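# Pull out the right-side yellow rod and flatten its men

## Task

Take the yellow rod closest to the right arm, draw it outward until it stops, then rotate it by 90 degrees so its figures lie horizontal. At the end no part of either robot (including any camera cable) may be in contact with that rod.

## Robot and tools

Robot: two identical six-joint arms with parallel grippers, left_arm and right_arm. Each gripper's fingers point along its own +z and close along its y. The reported end_effector_position is the spot between the pads, roughly 1 cm short of the fingertips; wide open the pads are 0.094 m apart.

Frames: the scene frame has its origin on the table top halfway between the two nominal bases, +z up, +x out across the table, left_arm toward +y. Calibrated bases in that frame: left_arm at (-0.028, +0.289, +0.027) m, quat_wxyz (+1.000, 0, 0, -0.012); right_arm at (-0.040, -0.349, +0.007) m, quat_wxyz (+1.000, 0, 0, +0.016). Each arm's hand position, orientation and wrist-camera pose are printed in that arm's own base frame. Printed hand positions may be a few cm off, more when reaching far.

Command row: every moving argument uses one flat list of 14 numbers covering both arms, even when only one moves. First left_arm's seven, then right_arm's seven. Within an arm the order is: wrist pitch, shoulder, wrist yaw, wrist roll, elbow, waist, then gripper opening. The six joint values are offsets, not poses, measured from that arm's Joint targets as they stood when the action (or move) began; they are scaled numbers in [-1, 1], where 1.0 equals 2.224 rad for waist, shoulder and elbow and 8.485 rad for the three wrist joints. Sending 0 re-commands the current target. The opening value is absolute: +1 fully open, -1 shut. To leave a gripper alone, resend its current command; 0 would half-close it. Stated joint ranges (rad): waist -2.618..3.054, shoulder 0..3.142, elbow 0..3.142, wrist pitch -1.571..1.571, wrist yaw -1.571..1.571, wrist roll -2.094..2.094; true ends may differ by up to 0.059 rad. Asking a joint more than 0.059 rad beyond its range gets the action refused for both arms.

Tools:
execute_actions(actions, cameras): actions is a list of actions; each action is a list of up to 15 rows, one per 1/30 s step, the last row repeated to fill 15 steps. Offsets in every row of an action count from the targets at that action's start, so repeating an action keeps moving further. An empty list just reports state and images.
move(target, speed, blend, opening_speed, blocking, cameras): drives all joints together toward target, one 14-number row or a list of up to 15 rows; all offsets in a list count from the same starting Joint targets. speed is rad/s for the joint with the longest travel (0.01 to 12.57, default 0.5), one value or one per target. blend (rad) rounds corners between listed targets. opening_speed (0.2 or more, scale units per second) ramps the gripper. blocking=false returns after about 0.5 s while motion continues. Paths avoid nothing, including the other arm.
wait(seconds 0 to 10): holds last commands while time passes.
stop(): brakes a running move.
zoom_image(camera, region): camera is cam_left_wrist or cam_right_wrist; region [x0, y0, x1, y1] in pixels from the top-left, at most 504x504, of that camera's latest image.
read_manual(section): licence text only.
finished_scene(scene): ends the current scene, given its integer number; irreversible.
cameras argument: omitted/null/["all"] gives both images, [] none; an unknown name invalidates the call. Both wrist cameras are fisheye, 672x504.

Results: Joint positions and Joint velocities list each arm's joints in the row order above (rad, rad/s) plus pad gap (m). Joint targets are what the next offsets start from. Joint torques follow the same order; numbers 2, 5 and 6 wrap at ±28 N m. grip_measured shows finger opening on the command scale. Tool commands shows present gripper commands. Lines to watch: "joint sent to its limit" (a joint was clipped at its end), "joint command not followed" (clearance check altered targets), "within noise" for velocities at rest, MOTOR HOT (a motor at 75 °C), OVER-TEMPERATURE FAULT (arm folded and disabled). A move adds a "move:" line: done, off_target (stopped more than 0.035 rad from target, e.g. blocked by contact or friction), moving, held or fault, and limits=held if steps were withheld. Neither done nor off_target tells you about contact. Action results also list joint positions at sampled steps.

Motion notes: per step each target stays within 0.339 rad (big joints) or 2.2 rad (wrist) of the measured angle; targets that would move the hand over 200 mm are scaled back. Tiny turns may not start. Faster motion and targets set deeper past a contact push harder.

Avoid: collisions or squeezing between the two arms (can fail the task), hard impacts, slamming, heavy pushing, dropping or releasing moving parts. An arm blocked by something keeps pushing until you command its targets back past its measured positions. Holding loads, stretching out, or straining against an unreachable pose heats motors, even while idle. A camera cable resting on the rod counts as touching it, so retreat fully at the end.

Each tool is called after "Call:" as name(argument=value, ...), one argument or row to a line, values as JSON.

## Session

Call:
execute_actions(
  actions=[],
)

Scene clock: 0.00 s.
left_arm: end_effector_position=(+0.4007, +0.0076, +0.1253) grip_measured=+1.000 end_effector_quat_wxyz=(+0.625, -0.028, +0.778, +0.057) | right_arm: end_effector_position=(+0.3999, -0.0295, +0.1148) grip_measured=+1.000 end_effector_quat_wxyz=(+0.608, +0.063, +0.791, -0.024)
Joint names: [wrist pitch, shoulder, wrist yaw, wrist roll, elbow, waist]
Joint positions: left_arm=[0.966 1.539 -0.191 0.014 0.356 -0.068 0.094] | right_arm=[0.914 1.54 0.071 0.059 0.363 -0.045 0.094]
Joint velocities: within noise
Joint torques (N m): no reading
Heat: left arm: 47 °C; right arm: 43 °C.
Joint targets: left_arm=[0.959 1.536 -0.192 0.014 0.359 -0.068] | right_arm=[0.904 1.537 0.071 0.060 0.366 -0.045]
Tool commands: left_gripper/opening=+1.0 right_gripper/opening=+1.0

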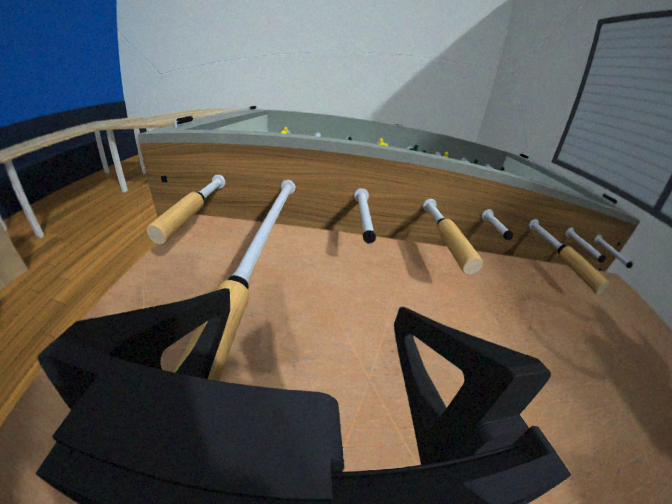

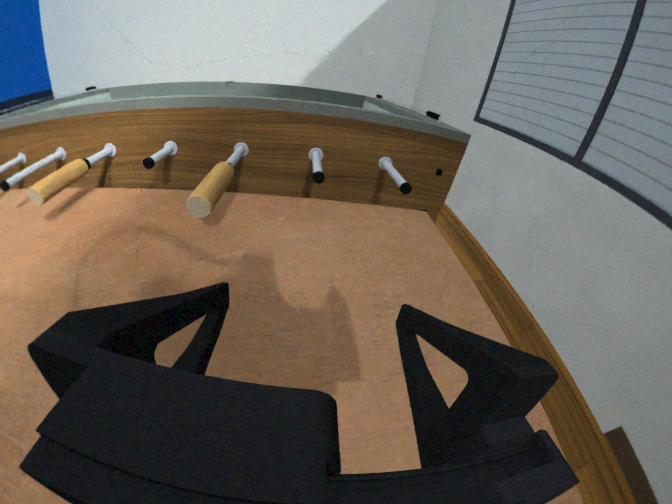

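Call:
zoom_image(
  camera="cam_left_wrist",
  region=[230, 100, 570, 240],
)

Call:
zoom_image(
  camera="cam_right_wrist",
  region=[140, 80, 480, 230],
)

Scaled by 1.482 from the camera's 672x504 image, which has a finer 960x720 frame.

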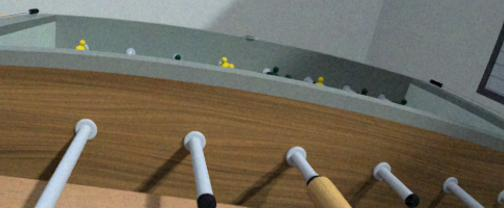

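Scaled by 1.482 from the camera's 672x504 image, which has a finer 960x720 frame.

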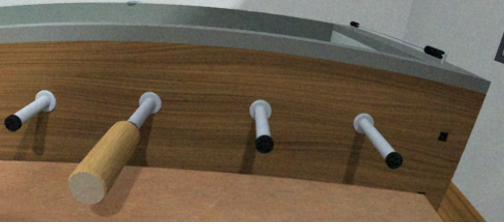

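Call:
move(
  target=[0,0,0,0,0,0,1,-0.1913,-0.185,-0.0084,-0.0071,0.440,0.02,1],
  speed=0.9,
  cameras=["cam_right_wrist"],
)

Call:
zoom_image(
  camera="cam_right_wrist",
  region=[0, 60, 504, 280],
)

Scene clock: 52.20 s.
left_arm: end_effector_position=(+0.4007, +0.0076, +0.1253) grip_measured=+1.000 end_effector_quat_wxyz=(+0.625, -0.028, +0.778, +0.057) | right_arm: end_effector_position=(+0.3526, -0.0041, +0.3430) grip_measured=+1.000 end_effector_quat_wxyz=(+0.507, +0.010, +0.862, -0.005)
Joint names: [wrist pitch, shoulder, wrist yaw, wrist roll, elbow, waist]
Joint positions: left_arm=[0.966 1.539 -0.191 0.014 0.356 -0.068 0.094] | right_arm=[-0.704 1.128 0.011 0.007 1.325 -0.009 0.094]
Joint velocities: within noise
Joint torques (N m): left_arm=[1.85 -6.35 -0.05 0.02 5.35 -0.03] | right_arm=[1.54 -2.5 -0.08 -0.08 8.46 0.8]
Heat: left arm: 46 °C; right arm: 43 °C.
Joint targets: left_arm=[0.959 1.536 -0.192 0.014 0.359 -0.068] | right_arm=[-0.719 1.126 0.000 0.000 1.345 0.000]
move: done
camera_calibration:
cam_right_wrist: T_world_to_cam=[[0.0221327, -0.983654, 0.178701, -0.0824437], [-0.791667, -0.126404, -0.597733, 0.516327], [0.610551, -0.128243, -0.781525, 0.170124], [0, 0, 0, 1]] pos_world=[0.306714, 0.00598663, 0.456315]
Images, in order (width x height): cam_right_wrist 672x504.

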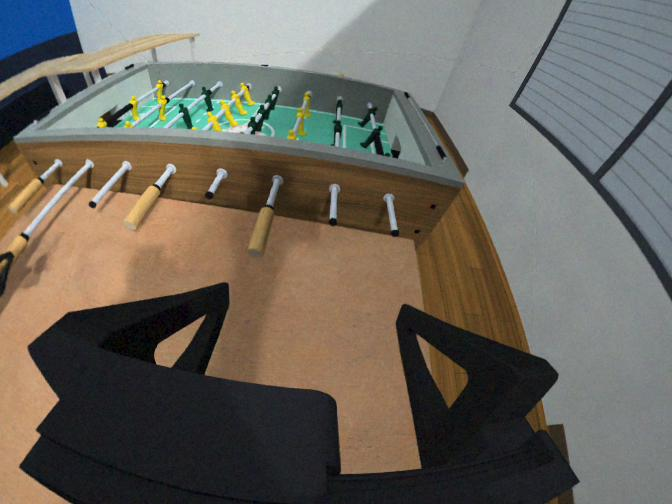

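Scaled by 1.000.

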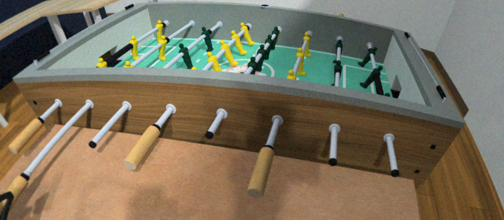

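Call:
move(
  target=[0,0,0,0,0,0,1,0.2646,0.532,0.0389,0,-0.2525,0.1441,1],
  speed=0.9,
  cameras=["cam_right_wrist","cam_left_wrist"],
)

Call:
zoom_image(
  camera="cam_right_wrist",
  region=[200, 100, 450, 300],
)

Scene clock: 99.13 s.
left_arm: end_effector_position=(+0.4007, +0.0076, +0.1253) grip_measured=+1.000 end_effector_quat_wxyz=(+0.625, -0.028, +0.778, +0.057) | right_arm: end_effector_position=(+0.5032, +0.1043, +0.0717) grip_measured=+1.000 end_effector_quat_wxyz=(+0.700, +0.003, +0.714, -0.007)
Joint names: [wrist pitch, shoulder, wrist yaw, wrist roll, elbow, waist]
Joint positions: left_arm=[0.966 1.539 -0.191 0.014 0.356 -0.068 0.094] | right_arm=[1.479 2.293 0.329 0.001 0.793 0.315 0.094]
Joint velocities: within noise
Joint torques (N m): left_arm=[1.84 -6.32 -0.06 0.02 5.31 -0.05] | right_arm=[2.14 -7.61 0.07 -0.01 2.84 0.51]
Heat: left arm: 45 °C; right arm: 44 °C.
Joint targets: left_arm=[0.959 1.536 -0.192 0.014 0.359 -0.068] | right_arm=[1.526 2.309 0.330 0.000 0.783 0.320]
move: off_target (right_arm); right_arm: the wrist pitch is farthest, 0.047 rad from its target
camera_calibration:
cam_right_wrist: T_world_to_cam=[[-0.0594645, -0.981088, 0.184203, 0.109756], [-0.418366, -0.143047, -0.896944, 0.322367], [0.90633, -0.130401, -0.401947, -0.295813], [0, 0, 0, 1]] pos_world=[0.409499, 0.115219, 0.150026]

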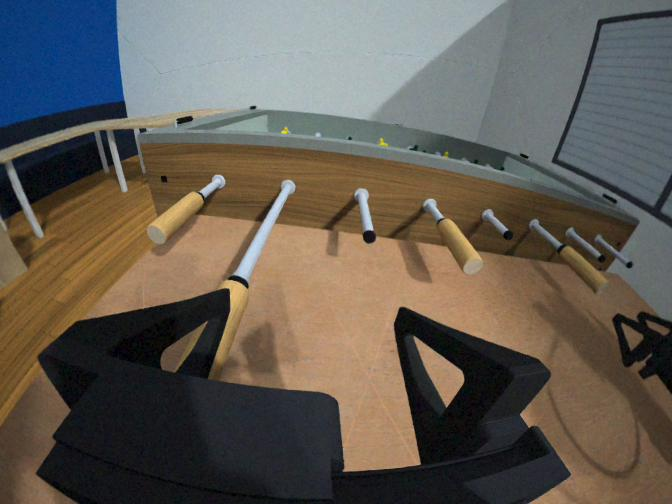

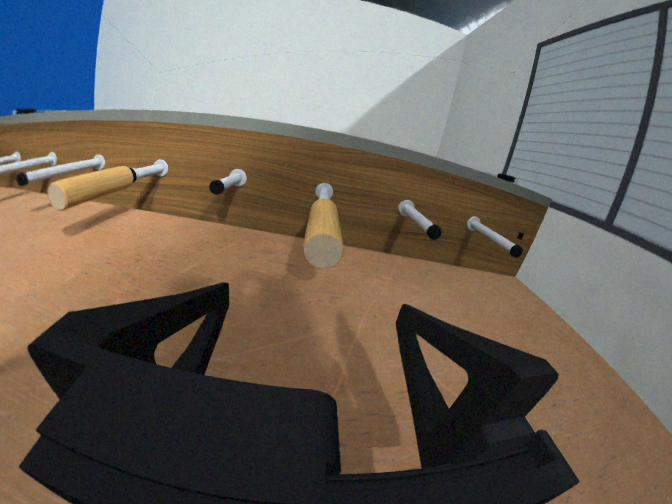

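Scaled by 2.016 from the camera's 672x504 image, which has a finer 960x720 frame.

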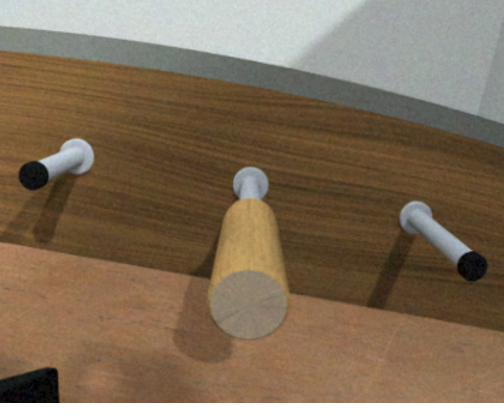

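Call:
move(
  target=[0,0,0,0,0,0,1,0.0005,-0.0094,0.0012,-0.1851,-0.0016,0,0.5],
  speed=1.5,
  cameras=["cam_right_wrist"],
)

Scene clock: 128.53 s.
left_arm: end_effector_position=(+0.4007, +0.0076, +0.1253) grip_measured=+1.000 end_effector_quat_wxyz=(+0.625, -0.028, +0.778, +0.057) | right_arm: end_effector_position=(+0.5032, +0.1026, +0.0719) grip_measured=+0.502 end_effector_quat_wxyz=(+0.487, -0.501, +0.508, -0.504)
Joint names: [wrist pitch, shoulder, wrist yaw, wrist roll, elbow, waist]
Joint positions: left_arm=[0.966 1.539 -0.191 0.014 0.356 -0.068 0.094] | right_arm=[1.48 2.293 0.338 -1.574 0.793 0.315 0.071]
Joint velocities: within noise
Joint torques (N m): left_arm=[1.84 -6.37 -0.03 0.02 5.35 -0.06] | right_arm=[2.17 -9.21 0.07 0.07 2.59 0.51]
Heat: left arm: 45 °C; right arm: 47 °C.
Joint targets: left_arm=[0.959 1.536 -0.192 0.014 0.359 -0.068] | right_arm=[1.530 2.288 0.340 -1.571 0.780 0.320]
move: off_target (right_arm); right_arm: the wrist pitch is farthest, 0.050 rad from its target
camera_calibration:
cam_right_wrist: T_world_to_cam=[[-0.0264123, 0.188443, 0.981729, -0.0859077], [-0.417196, -0.894535, 0.160482, 0.322807], [0.908432, -0.405335, 0.102245, -0.304992], [0, 0, 0, 1]] pos_world=[0.409469, 0.181327, 0.063717]
Images, in order (width x height): cam_right_wrist 672x504.

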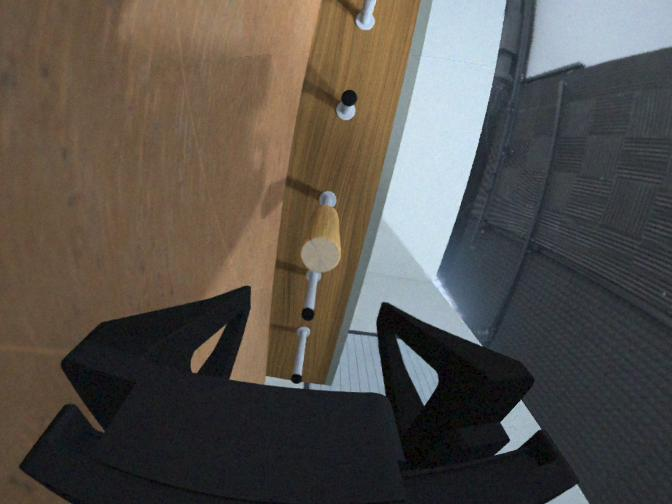

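Call:
move(
  target=[0,0,0,0,0,0,1,-0.0365,0.0836,-0.00997,0,0.2263,-0.038,0.5],
  speed=0.5,
  cameras=["cam_right_wrist"],
)

Scene clock: 151.00 s.
left_arm: end_effector_position=(+0.4007, +0.0076, +0.1253) grip_measured=+1.000 end_effector_quat_wxyz=(+0.625, -0.028, +0.778, +0.057) | right_arm: end_effector_position=(+0.6051, +0.1022, +0.0915) grip_measured=+0.502 end_effector_quat_wxyz=(+0.504, -0.482, +0.498, -0.515)
Joint names: [wrist pitch, shoulder, wrist yaw, wrist roll, elbow, waist]
Joint positions: left_arm=[0.966 1.539 -0.191 0.014 0.356 -0.068 0.094] | right_arm=[1.231 2.45 0.269 -1.576 1.259 0.243 0.071]
Joint velocities: within noise
Joint torques (N m): left_arm=[1.84 -6.34 -0.04 0 5.33 -0.09] | right_arm=[1.57 -9.35 -0.11 0.06 7.01 -0.62]
Heat: left arm: 45 °C; right arm: 48 °C.
Joint targets: left_arm=[0.959 1.536 -0.192 0.014 0.359 -0.068] | right_arm=[1.220 2.474 0.256 -1.571 1.283 0.236]
move: done
camera_calibration:
cam_right_wrist: T_world_to_cam=[[-0.0827011, 0.174633, 0.981154, -0.0668697], [-0.427398, -0.895605, 0.123382, 0.371502], [0.900273, -0.409139, 0.148705, -0.398763], [0, 0, 0, 1]] pos_world=[0.512244, 0.181248, 0.0790712]
Images, in order (width x height): cam_right_wrist 672x504.

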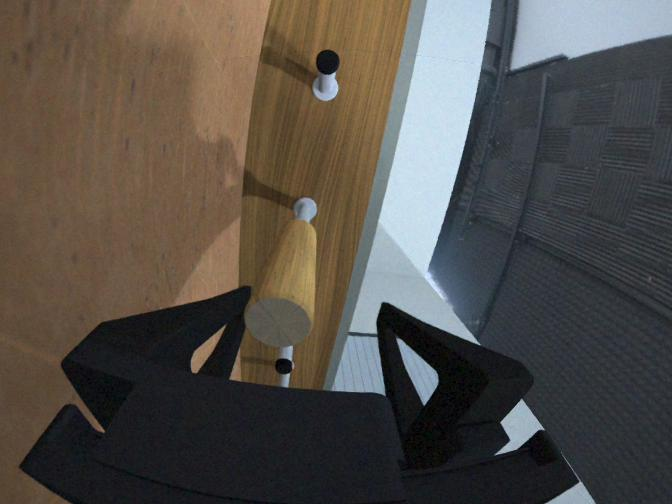

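Call:
move(
  target=[0,0,0,0,0,0,1,0,0.0175,0,0,-0.002,-0.004,0.5],
  speed=0.3,
  cameras=["cam_right_wrist"],
)

Scene clock: 160.03 s.
left_arm: end_effector_position=(+0.4007, +0.0076, +0.1253) grip_measured=+1.000 end_effector_quat_wxyz=(+0.625, -0.028, +0.778, +0.057) | right_arm: end_effector_position=(+0.6044, +0.0970, +0.0664) grip_measured=+0.502 end_effector_quat_wxyz=(+0.489, -0.494, +0.508, -0.508)
Joint names: [wrist pitch, shoulder, wrist yaw, wrist roll, elbow, waist]
Joint positions: left_arm=[0.966 1.539 -0.191 0.014 0.356 -0.068 0.094] | right_arm=[1.226 2.49 0.268 -1.576 1.259 0.235 0.071]
Joint velocities: within noise
Joint torques (N m): left_arm=[1.84 -6.39 -0.04 0.01 5.31 -0.05] | right_arm=[1.67 -9.42 -0.09 0.06 6.69 -0.68]
Heat: left arm: 45 °C; right arm: 47 °C.
Joint targets: left_arm=[0.959 1.536 -0.192 0.014 0.359 -0.068] | right_arm=[1.220 2.513 0.255 -1.571 1.278 0.227]
move: done
camera_calibration:
cam_right_wrist: T_world_to_cam=[[-0.0380771, 0.185585, 0.98189, -0.0694716], [-0.427804, -0.89103, 0.151821, 0.367579], [0.903069, -0.414276, 0.113322, -0.395321], [0, 0, 0, 1]] pos_world=[0.511609, 0.176645, 0.0572056]
Images, in order (width x height): cam_right_wrist 672x504.

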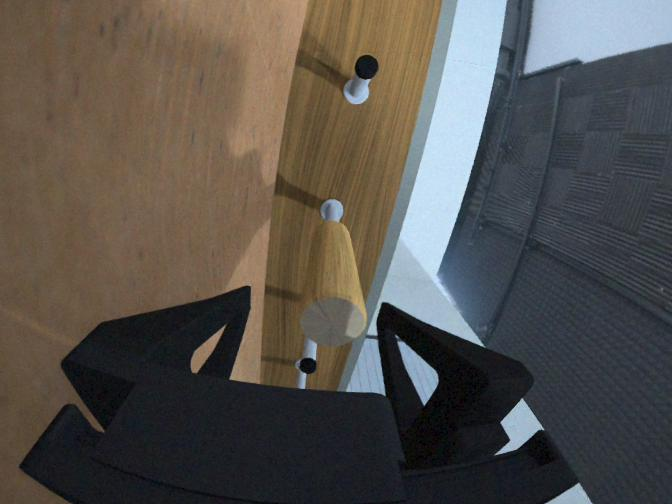

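Call:
move(
  target=[
    [0,0,0,0,0,0,1,0,-0.009,0,0,0,0.001,0.5],
    [0,0,0,0,0,0,1,0,-0.009,0,0,0,0.001,-0.6],
  ],
  speed=0.3,
  opening_speed=0.6,
  cameras=["cam_right_wrist"],
)

Scene clock: 173.70 s.
left_arm: end_effector_position=(+0.4007, +0.0076, +0.1253) grip_measured=+1.000 end_effector_quat_wxyz=(+0.625, -0.028, +0.778, +0.057) | right_arm: end_effector_position=(+0.6049, +0.0971, +0.0726) grip_measured=-0.307 end_effector_quat_wxyz=(+0.496, -0.487, +0.504, -0.513)
Joint names: [wrist pitch, shoulder, wrist yaw, wrist roll, elbow, waist]
Joint positions: left_arm=[0.966 1.539 -0.191 0.014 0.356 -0.068 0.094] | right_arm=[1.247 2.49 0.268 -1.576 1.262 0.235 0.033]
Joint velocities: within noise
Joint torques (N m): left_arm=[1.85 -6.38 -0.06 0.01 5.33 -0.08] | right_arm=[1.48 -11.03 -0.1 0.06 6.28 -0.47]
Heat: left arm: 44 °C; right arm: 46 °C.
Joint targets: left_arm=[0.959 1.536 -0.192 0.014 0.359 -0.068] | right_arm=[1.220 2.493 0.255 -1.571 1.278 0.229]
move: done
camera_calibration:
cam_right_wrist: T_world_to_cam=[[-0.0610335, 0.18014, 0.981746, -0.0611312], [-0.431154, -0.891842, 0.136839, 0.370089], [0.900212, -0.414932, 0.1321, -0.396021], [0, 0, 0, 1]] pos_world=[0.512337, 0.176751, 0.061687]
Images, in order (width x height): cam_right_wrist 672x504.

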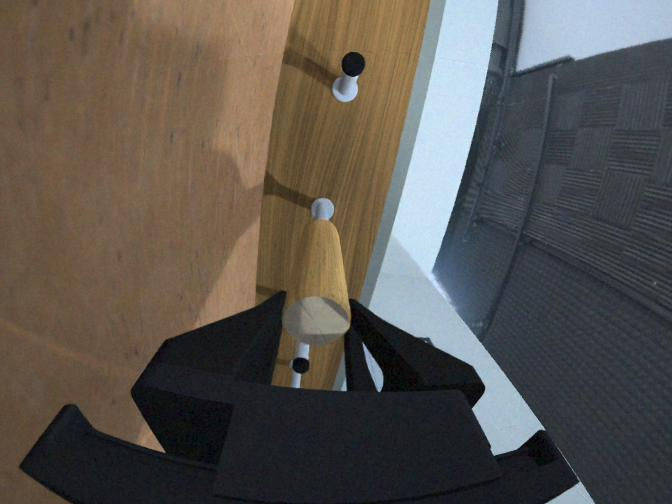

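Call:
move(
  target=[0,0,0,0,0,0,1,0,0,0,0.1851,0,0,-0.6],
  speed=0.9,
  cameras=["cam_right_wrist","cam_left_wrist"],
)

Call:
zoom_image(
  camera="cam_left_wrist",
  region=[250, 100, 630, 320],
)

Scene clock: 189.47 s.
left_arm: end_effector_position=(+0.4007, +0.0076, +0.1253) grip_measured=+1.000 end_effector_quat_wxyz=(+0.625, -0.028, +0.778, +0.057) | right_arm: end_effector_position=(+0.6050, +0.0995, +0.0713) grip_measured=-0.307 end_effector_quat_wxyz=(+0.712, -0.002, +0.702, -0.016)
Joint names: [wrist pitch, shoulder, wrist yaw, wrist roll, elbow, waist]
Joint positions: left_arm=[0.966 1.539 -0.191 0.014 0.356 -0.068 0.094] | right_arm=[1.242 2.49 0.254 -0.028 1.262 0.235 0.033]
Joint velocities: within noise
Joint torques (N m): left_arm=[1.83 -6.37 -0.04 0.02 5.3 -0.05] | right_arm=[1.53 -11.03 0.05 0.32 6.28 -0.47]
Heat: left arm: 44 °C; right arm: 45 °C.
Joint targets: left_arm=[0.959 1.536 -0.192 0.014 0.359 -0.068] | right_arm=[1.221 2.493 0.255 0.000 1.278 0.229]
move: done
camera_calibration:
cam_right_wrist: T_world_to_cam=[[-0.0711566, -0.976968, 0.201173, 0.116557], [-0.39023, -0.158343, -0.907, 0.349137], [0.917964, -0.143043, -0.369975, -0.396956], [0, 0, 0, 1]] pos_world=[0.508929, 0.112374, 0.146356]

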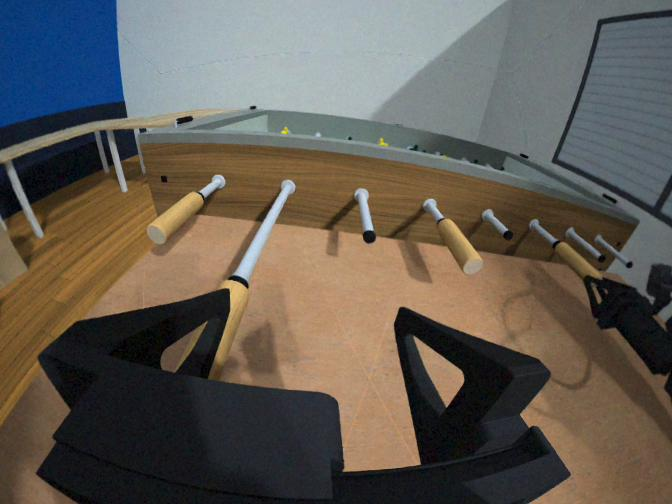

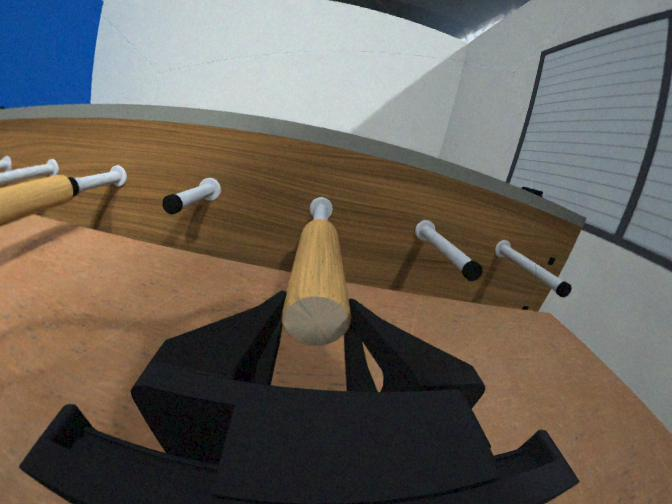

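Scaled by 1.326 from the camera's 672x504 image, which has a finer 960x720 frame.

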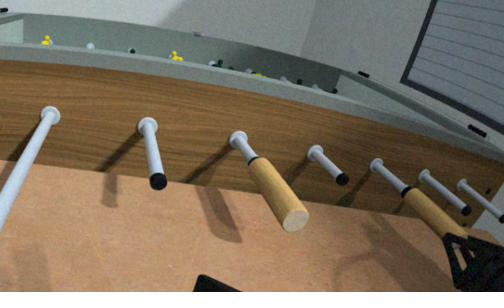

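Call:
move(
  target=[
    [0,0,0,0,0,0,1,-0.0016,-0.1076,0.0051,0.0036,-0.1512,0.0226,-0.6],
    [0,0,0,0,0,0,1,-0.0233,-0.2192,0.0099,0.0106,-0.2523,0.0457,-0.6],
  ],
  speed=0.3,
  blend=0.05,
  cameras=["cam_right_wrist","cam_left_wrist"],
)

Scene clock: 238.77 s.
left_arm: end_effector_position=(+0.4007, +0.0076, +0.1253) grip_measured=+1.000 end_effector_quat_wxyz=(+0.625, -0.028, +0.778, +0.057) | right_arm: end_effector_position=(+0.4831, +0.1009, +0.0694) grip_measured=-0.307 end_effector_quat_wxyz=(+0.610, +0.000, +0.793, -0.014)
Joint names: [wrist pitch, shoulder, wrist yaw, wrist roll, elbow, waist]
Joint positions: left_arm=[0.966 1.539 -0.191 0.014 0.356 -0.068 0.094] | right_arm=[1.03 2.035 0.334 0.069 0.73 0.323 0.033]
Joint velocities: within noise
Joint torques (N m): left_arm=[1.84 -6.34 -0.04 0 5.35 0.02] | right_arm=[1.65 -10.32 0.16 0.23 3.69 0.73]
Heat: left arm: 44 °C; right arm: 46 °C.
Joint targets: left_arm=[0.959 1.536 -0.192 0.014 0.359 -0.068] | right_arm=[1.023 2.006 0.339 0.090 0.717 0.331]
move: done
camera_calibration:
cam_right_wrist: T_world_to_cam=[[-0.0190647, -0.978277, 0.206425, 0.0843342], [-0.620263, -0.150357, -0.769848, 0.400898], [0.784162, -0.142715, -0.603923, -0.204743], [0, 0, 0, 1]] pos_world=[0.410822, 0.11356, 0.167573]

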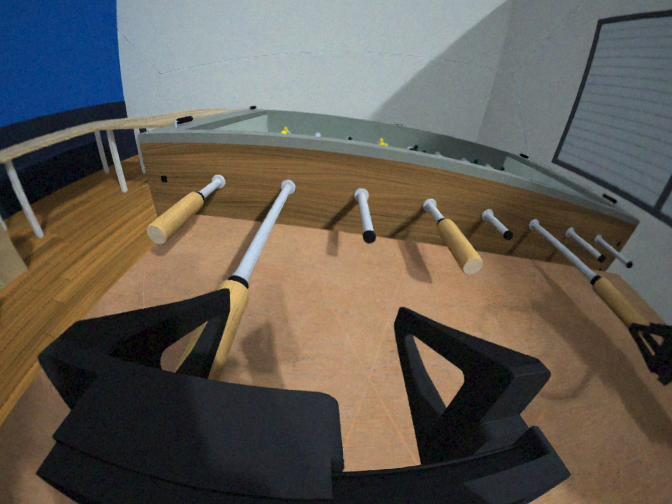

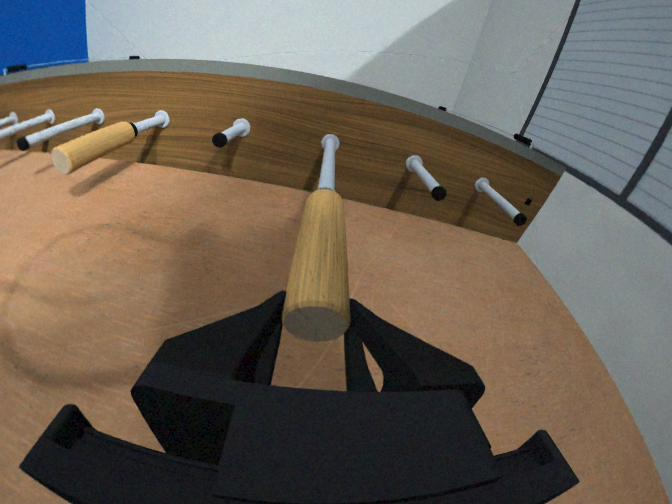

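Call:
move(
  target=[0,0,0,0,0,0,1,-0.0467,-0.1339,0.0031,0.0113,-0.0544,0.0259,-0.6],
  speed=0.25,
  cameras=["cam_right_wrist","cam_left_wrist"],
)

Scene clock: 247.57 s.
left_arm: end_effector_position=(+0.4007, +0.0076, +0.1253) grip_measured=+1.000 end_effector_quat_wxyz=(+0.625, -0.028, +0.778, +0.057) | right_arm: end_effector_position=(+0.4519, +0.1032, +0.0753) grip_measured=-0.309 end_effector_quat_wxyz=(+0.547, +0.005, +0.837, -0.004)
Joint names: [wrist pitch, shoulder, wrist yaw, wrist roll, elbow, waist]
Joint positions: left_arm=[0.966 1.539 -0.191 0.014 0.356 -0.068 0.094] | right_arm=[0.702 1.826 0.328 0.149 0.686 0.346 0.032]
Joint velocities: within noise
Joint torques (N m): left_arm=[1.85 -6.38 -0.03 0.02 5.34 -0.05] | right_arm=[1.01 -16.73 0.53 0.46 -1.17 3.78]
Heat: left arm: 44 °C; right arm: 46 °C.
Joint targets: left_arm=[0.959 1.536 -0.192 0.014 0.359 -0.068] | right_arm=[0.626 1.708 0.366 0.186 0.596 0.388]
move: off_target (right_arm); right_arm: the shoulder is farthest, 0.117 rad from its target
camera_calibration:
cam_right_wrist: T_world_to_cam=[[0.0143691, -0.982917, 0.183485, 0.0717749], [-0.730293, -0.135659, -0.669528, 0.427112], [0.682983, -0.124377, -0.719767, -0.123796], [0, 0, 0, 1]] pos_world=[0.395437, 0.113093, 0.18369]

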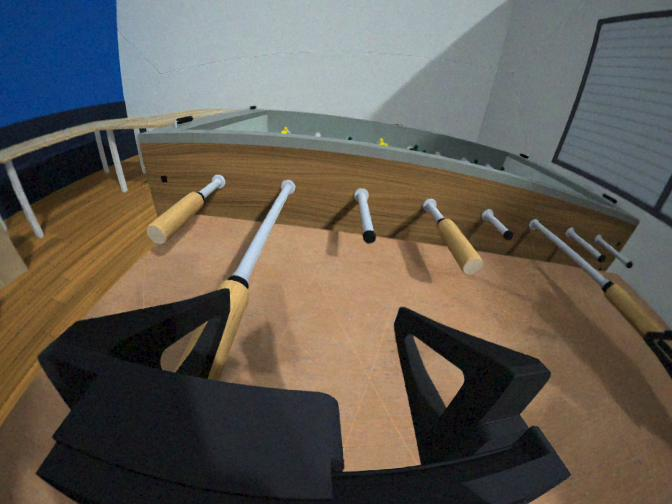

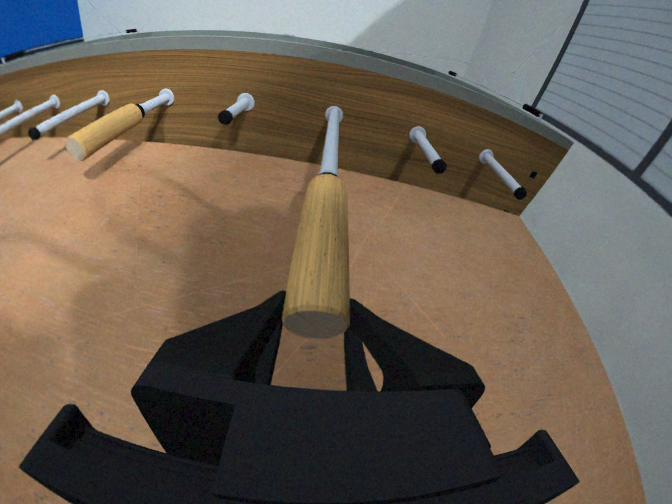

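Call:
move(
  target=[
    [0,0,0,0,0,0,1,0.0065,0.047,-0.0035,-0.0035,0.036,-0.017,-0.6],
    [0,0,0,0,0,0,1,0.0065,0.047,-0.0035,-0.0035,0.036,-0.017,0.8],
  ],
  speed=0.25,
  opening_speed=0.8,
  cameras=["cam_right_wrist"],
)

Scene clock: 259.93 s.
left_arm: end_effector_position=(+0.4007, +0.0076, +0.1253) grip_measured=+1.000 end_effector_quat_wxyz=(+0.625, -0.028, +0.778, +0.057) | right_arm: end_effector_position=(+0.4519, +0.1007, +0.0707) grip_measured=+0.798 end_effector_quat_wxyz=(+0.540, +0.006, +0.842, -0.010)
Joint names: [wrist pitch, shoulder, wrist yaw, wrist roll, elbow, waist]
Joint positions: left_arm=[0.966 1.539 -0.191 0.014 0.356 -0.068 0.094] | right_arm=[0.683 1.833 0.333 0.149 0.693 0.343 0.084]
Joint velocities: within noise
Joint torques (N m): left_arm=[1.84 -6.38 -0.06 0.01 5.33 -0.01] | right_arm=[1.62 -8.64 0.16 0.08 4.12 0.66]
Heat: left arm: 43 °C; right arm: 48 °C.
Joint targets: left_arm=[0.959 1.536 -0.192 0.014 0.359 -0.068] | right_arm=[0.682 1.812 0.336 0.156 0.676 0.350]
move: done
camera_calibration:
cam_right_wrist: T_world_to_cam=[[0.00940008, -0.981404, 0.191723, 0.071693], [-0.742982, -0.135176, -0.655519, 0.428458], [0.669246, -0.136285, -0.730436, -0.119288], [0, 0, 0, 1]] pos_world=[0.397495, 0.11202, 0.179985]
Images, in order (width x height): cam_right_wrist 672x504.

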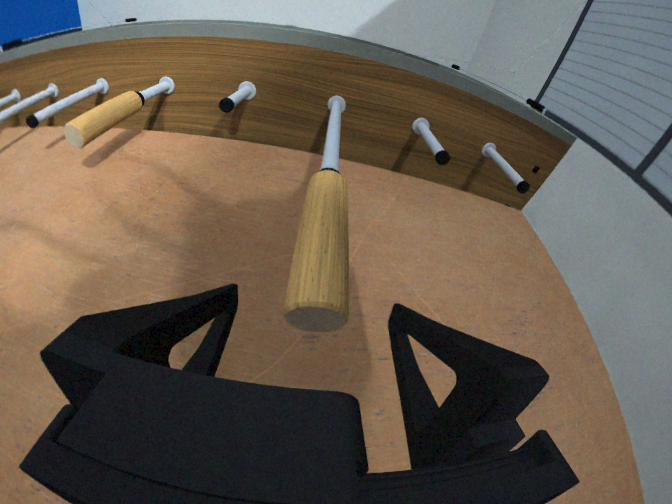

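Call:
move(
  target=[
    [0,0,0,0,0,0,1,-0.075,-0.157,0,0,0.13,0,0.8],
    [0,0,0,0,0,0,1,-0.165,-0.3085,-0.0396,-0.018,0.3009,-0.12,0.8],
  ],
  speed=0.9,
  cameras=["cam_right_wrist"],
)

Call:
zoom_image(
  camera="cam_right_wrist",
  region=[180, 60, 432, 220],
)

Scene clock: 269.13 s.
left_arm: end_effector_position=(+0.4007, +0.0076, +0.1253) grip_measured=+1.000 end_effector_quat_wxyz=(+0.625, -0.028, +0.778, +0.057) | right_arm: end_effector_position=(+0.3510, +0.0308, +0.3447) grip_measured=+0.798 end_effector_quat_wxyz=(+0.509, -0.031, +0.860, +0.021)
Joint names: [wrist pitch, shoulder, wrist yaw, wrist roll, elbow, waist]
Joint positions: left_arm=[0.966 1.539 -0.191 0.014 0.356 -0.068 0.094] | right_arm=[-0.703 1.126 0.011 0.011 1.326 0.09 0.084]
Joint velocities: within noise
Joint torques (N m): left_arm=[1.84 -6.37 -0.05 0 5.35 -0.02] | right_arm=[1.52 -2.3 -0.08 -0.08 8.36 -0.58]
Heat: left arm: 43 °C; right arm: 47 °C.
Joint targets: left_arm=[0.959 1.536 -0.192 0.014 0.359 -0.068] | right_arm=[-0.718 1.126 0.000 0.003 1.346 0.083]
move: done
camera_calibration:
cam_right_wrist: T_world_to_cam=[[0.116655, -0.97744, 0.176074, -0.0808958], [-0.772836, -0.200686, -0.602037, 0.517618], [0.623791, -0.065846, -0.778812, 0.169423], [0, 0, 0, 1]] pos_world=[0.303786, 0.0359635, 0.457818]
Images, in order (width x height): cam_right_wrist 672x504.

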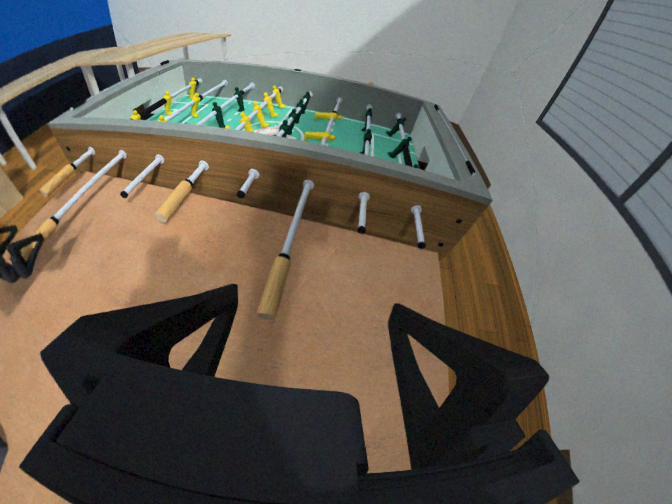

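Scaled by 2.000 from the camera's 672x504 image, which has a finer 960x720 frame.

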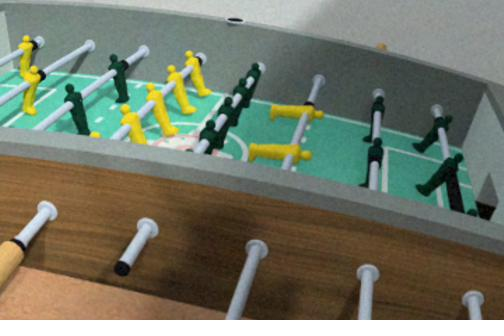

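Call:
finished_scene(
  scene=1,
)

The scene is finished: the task was done.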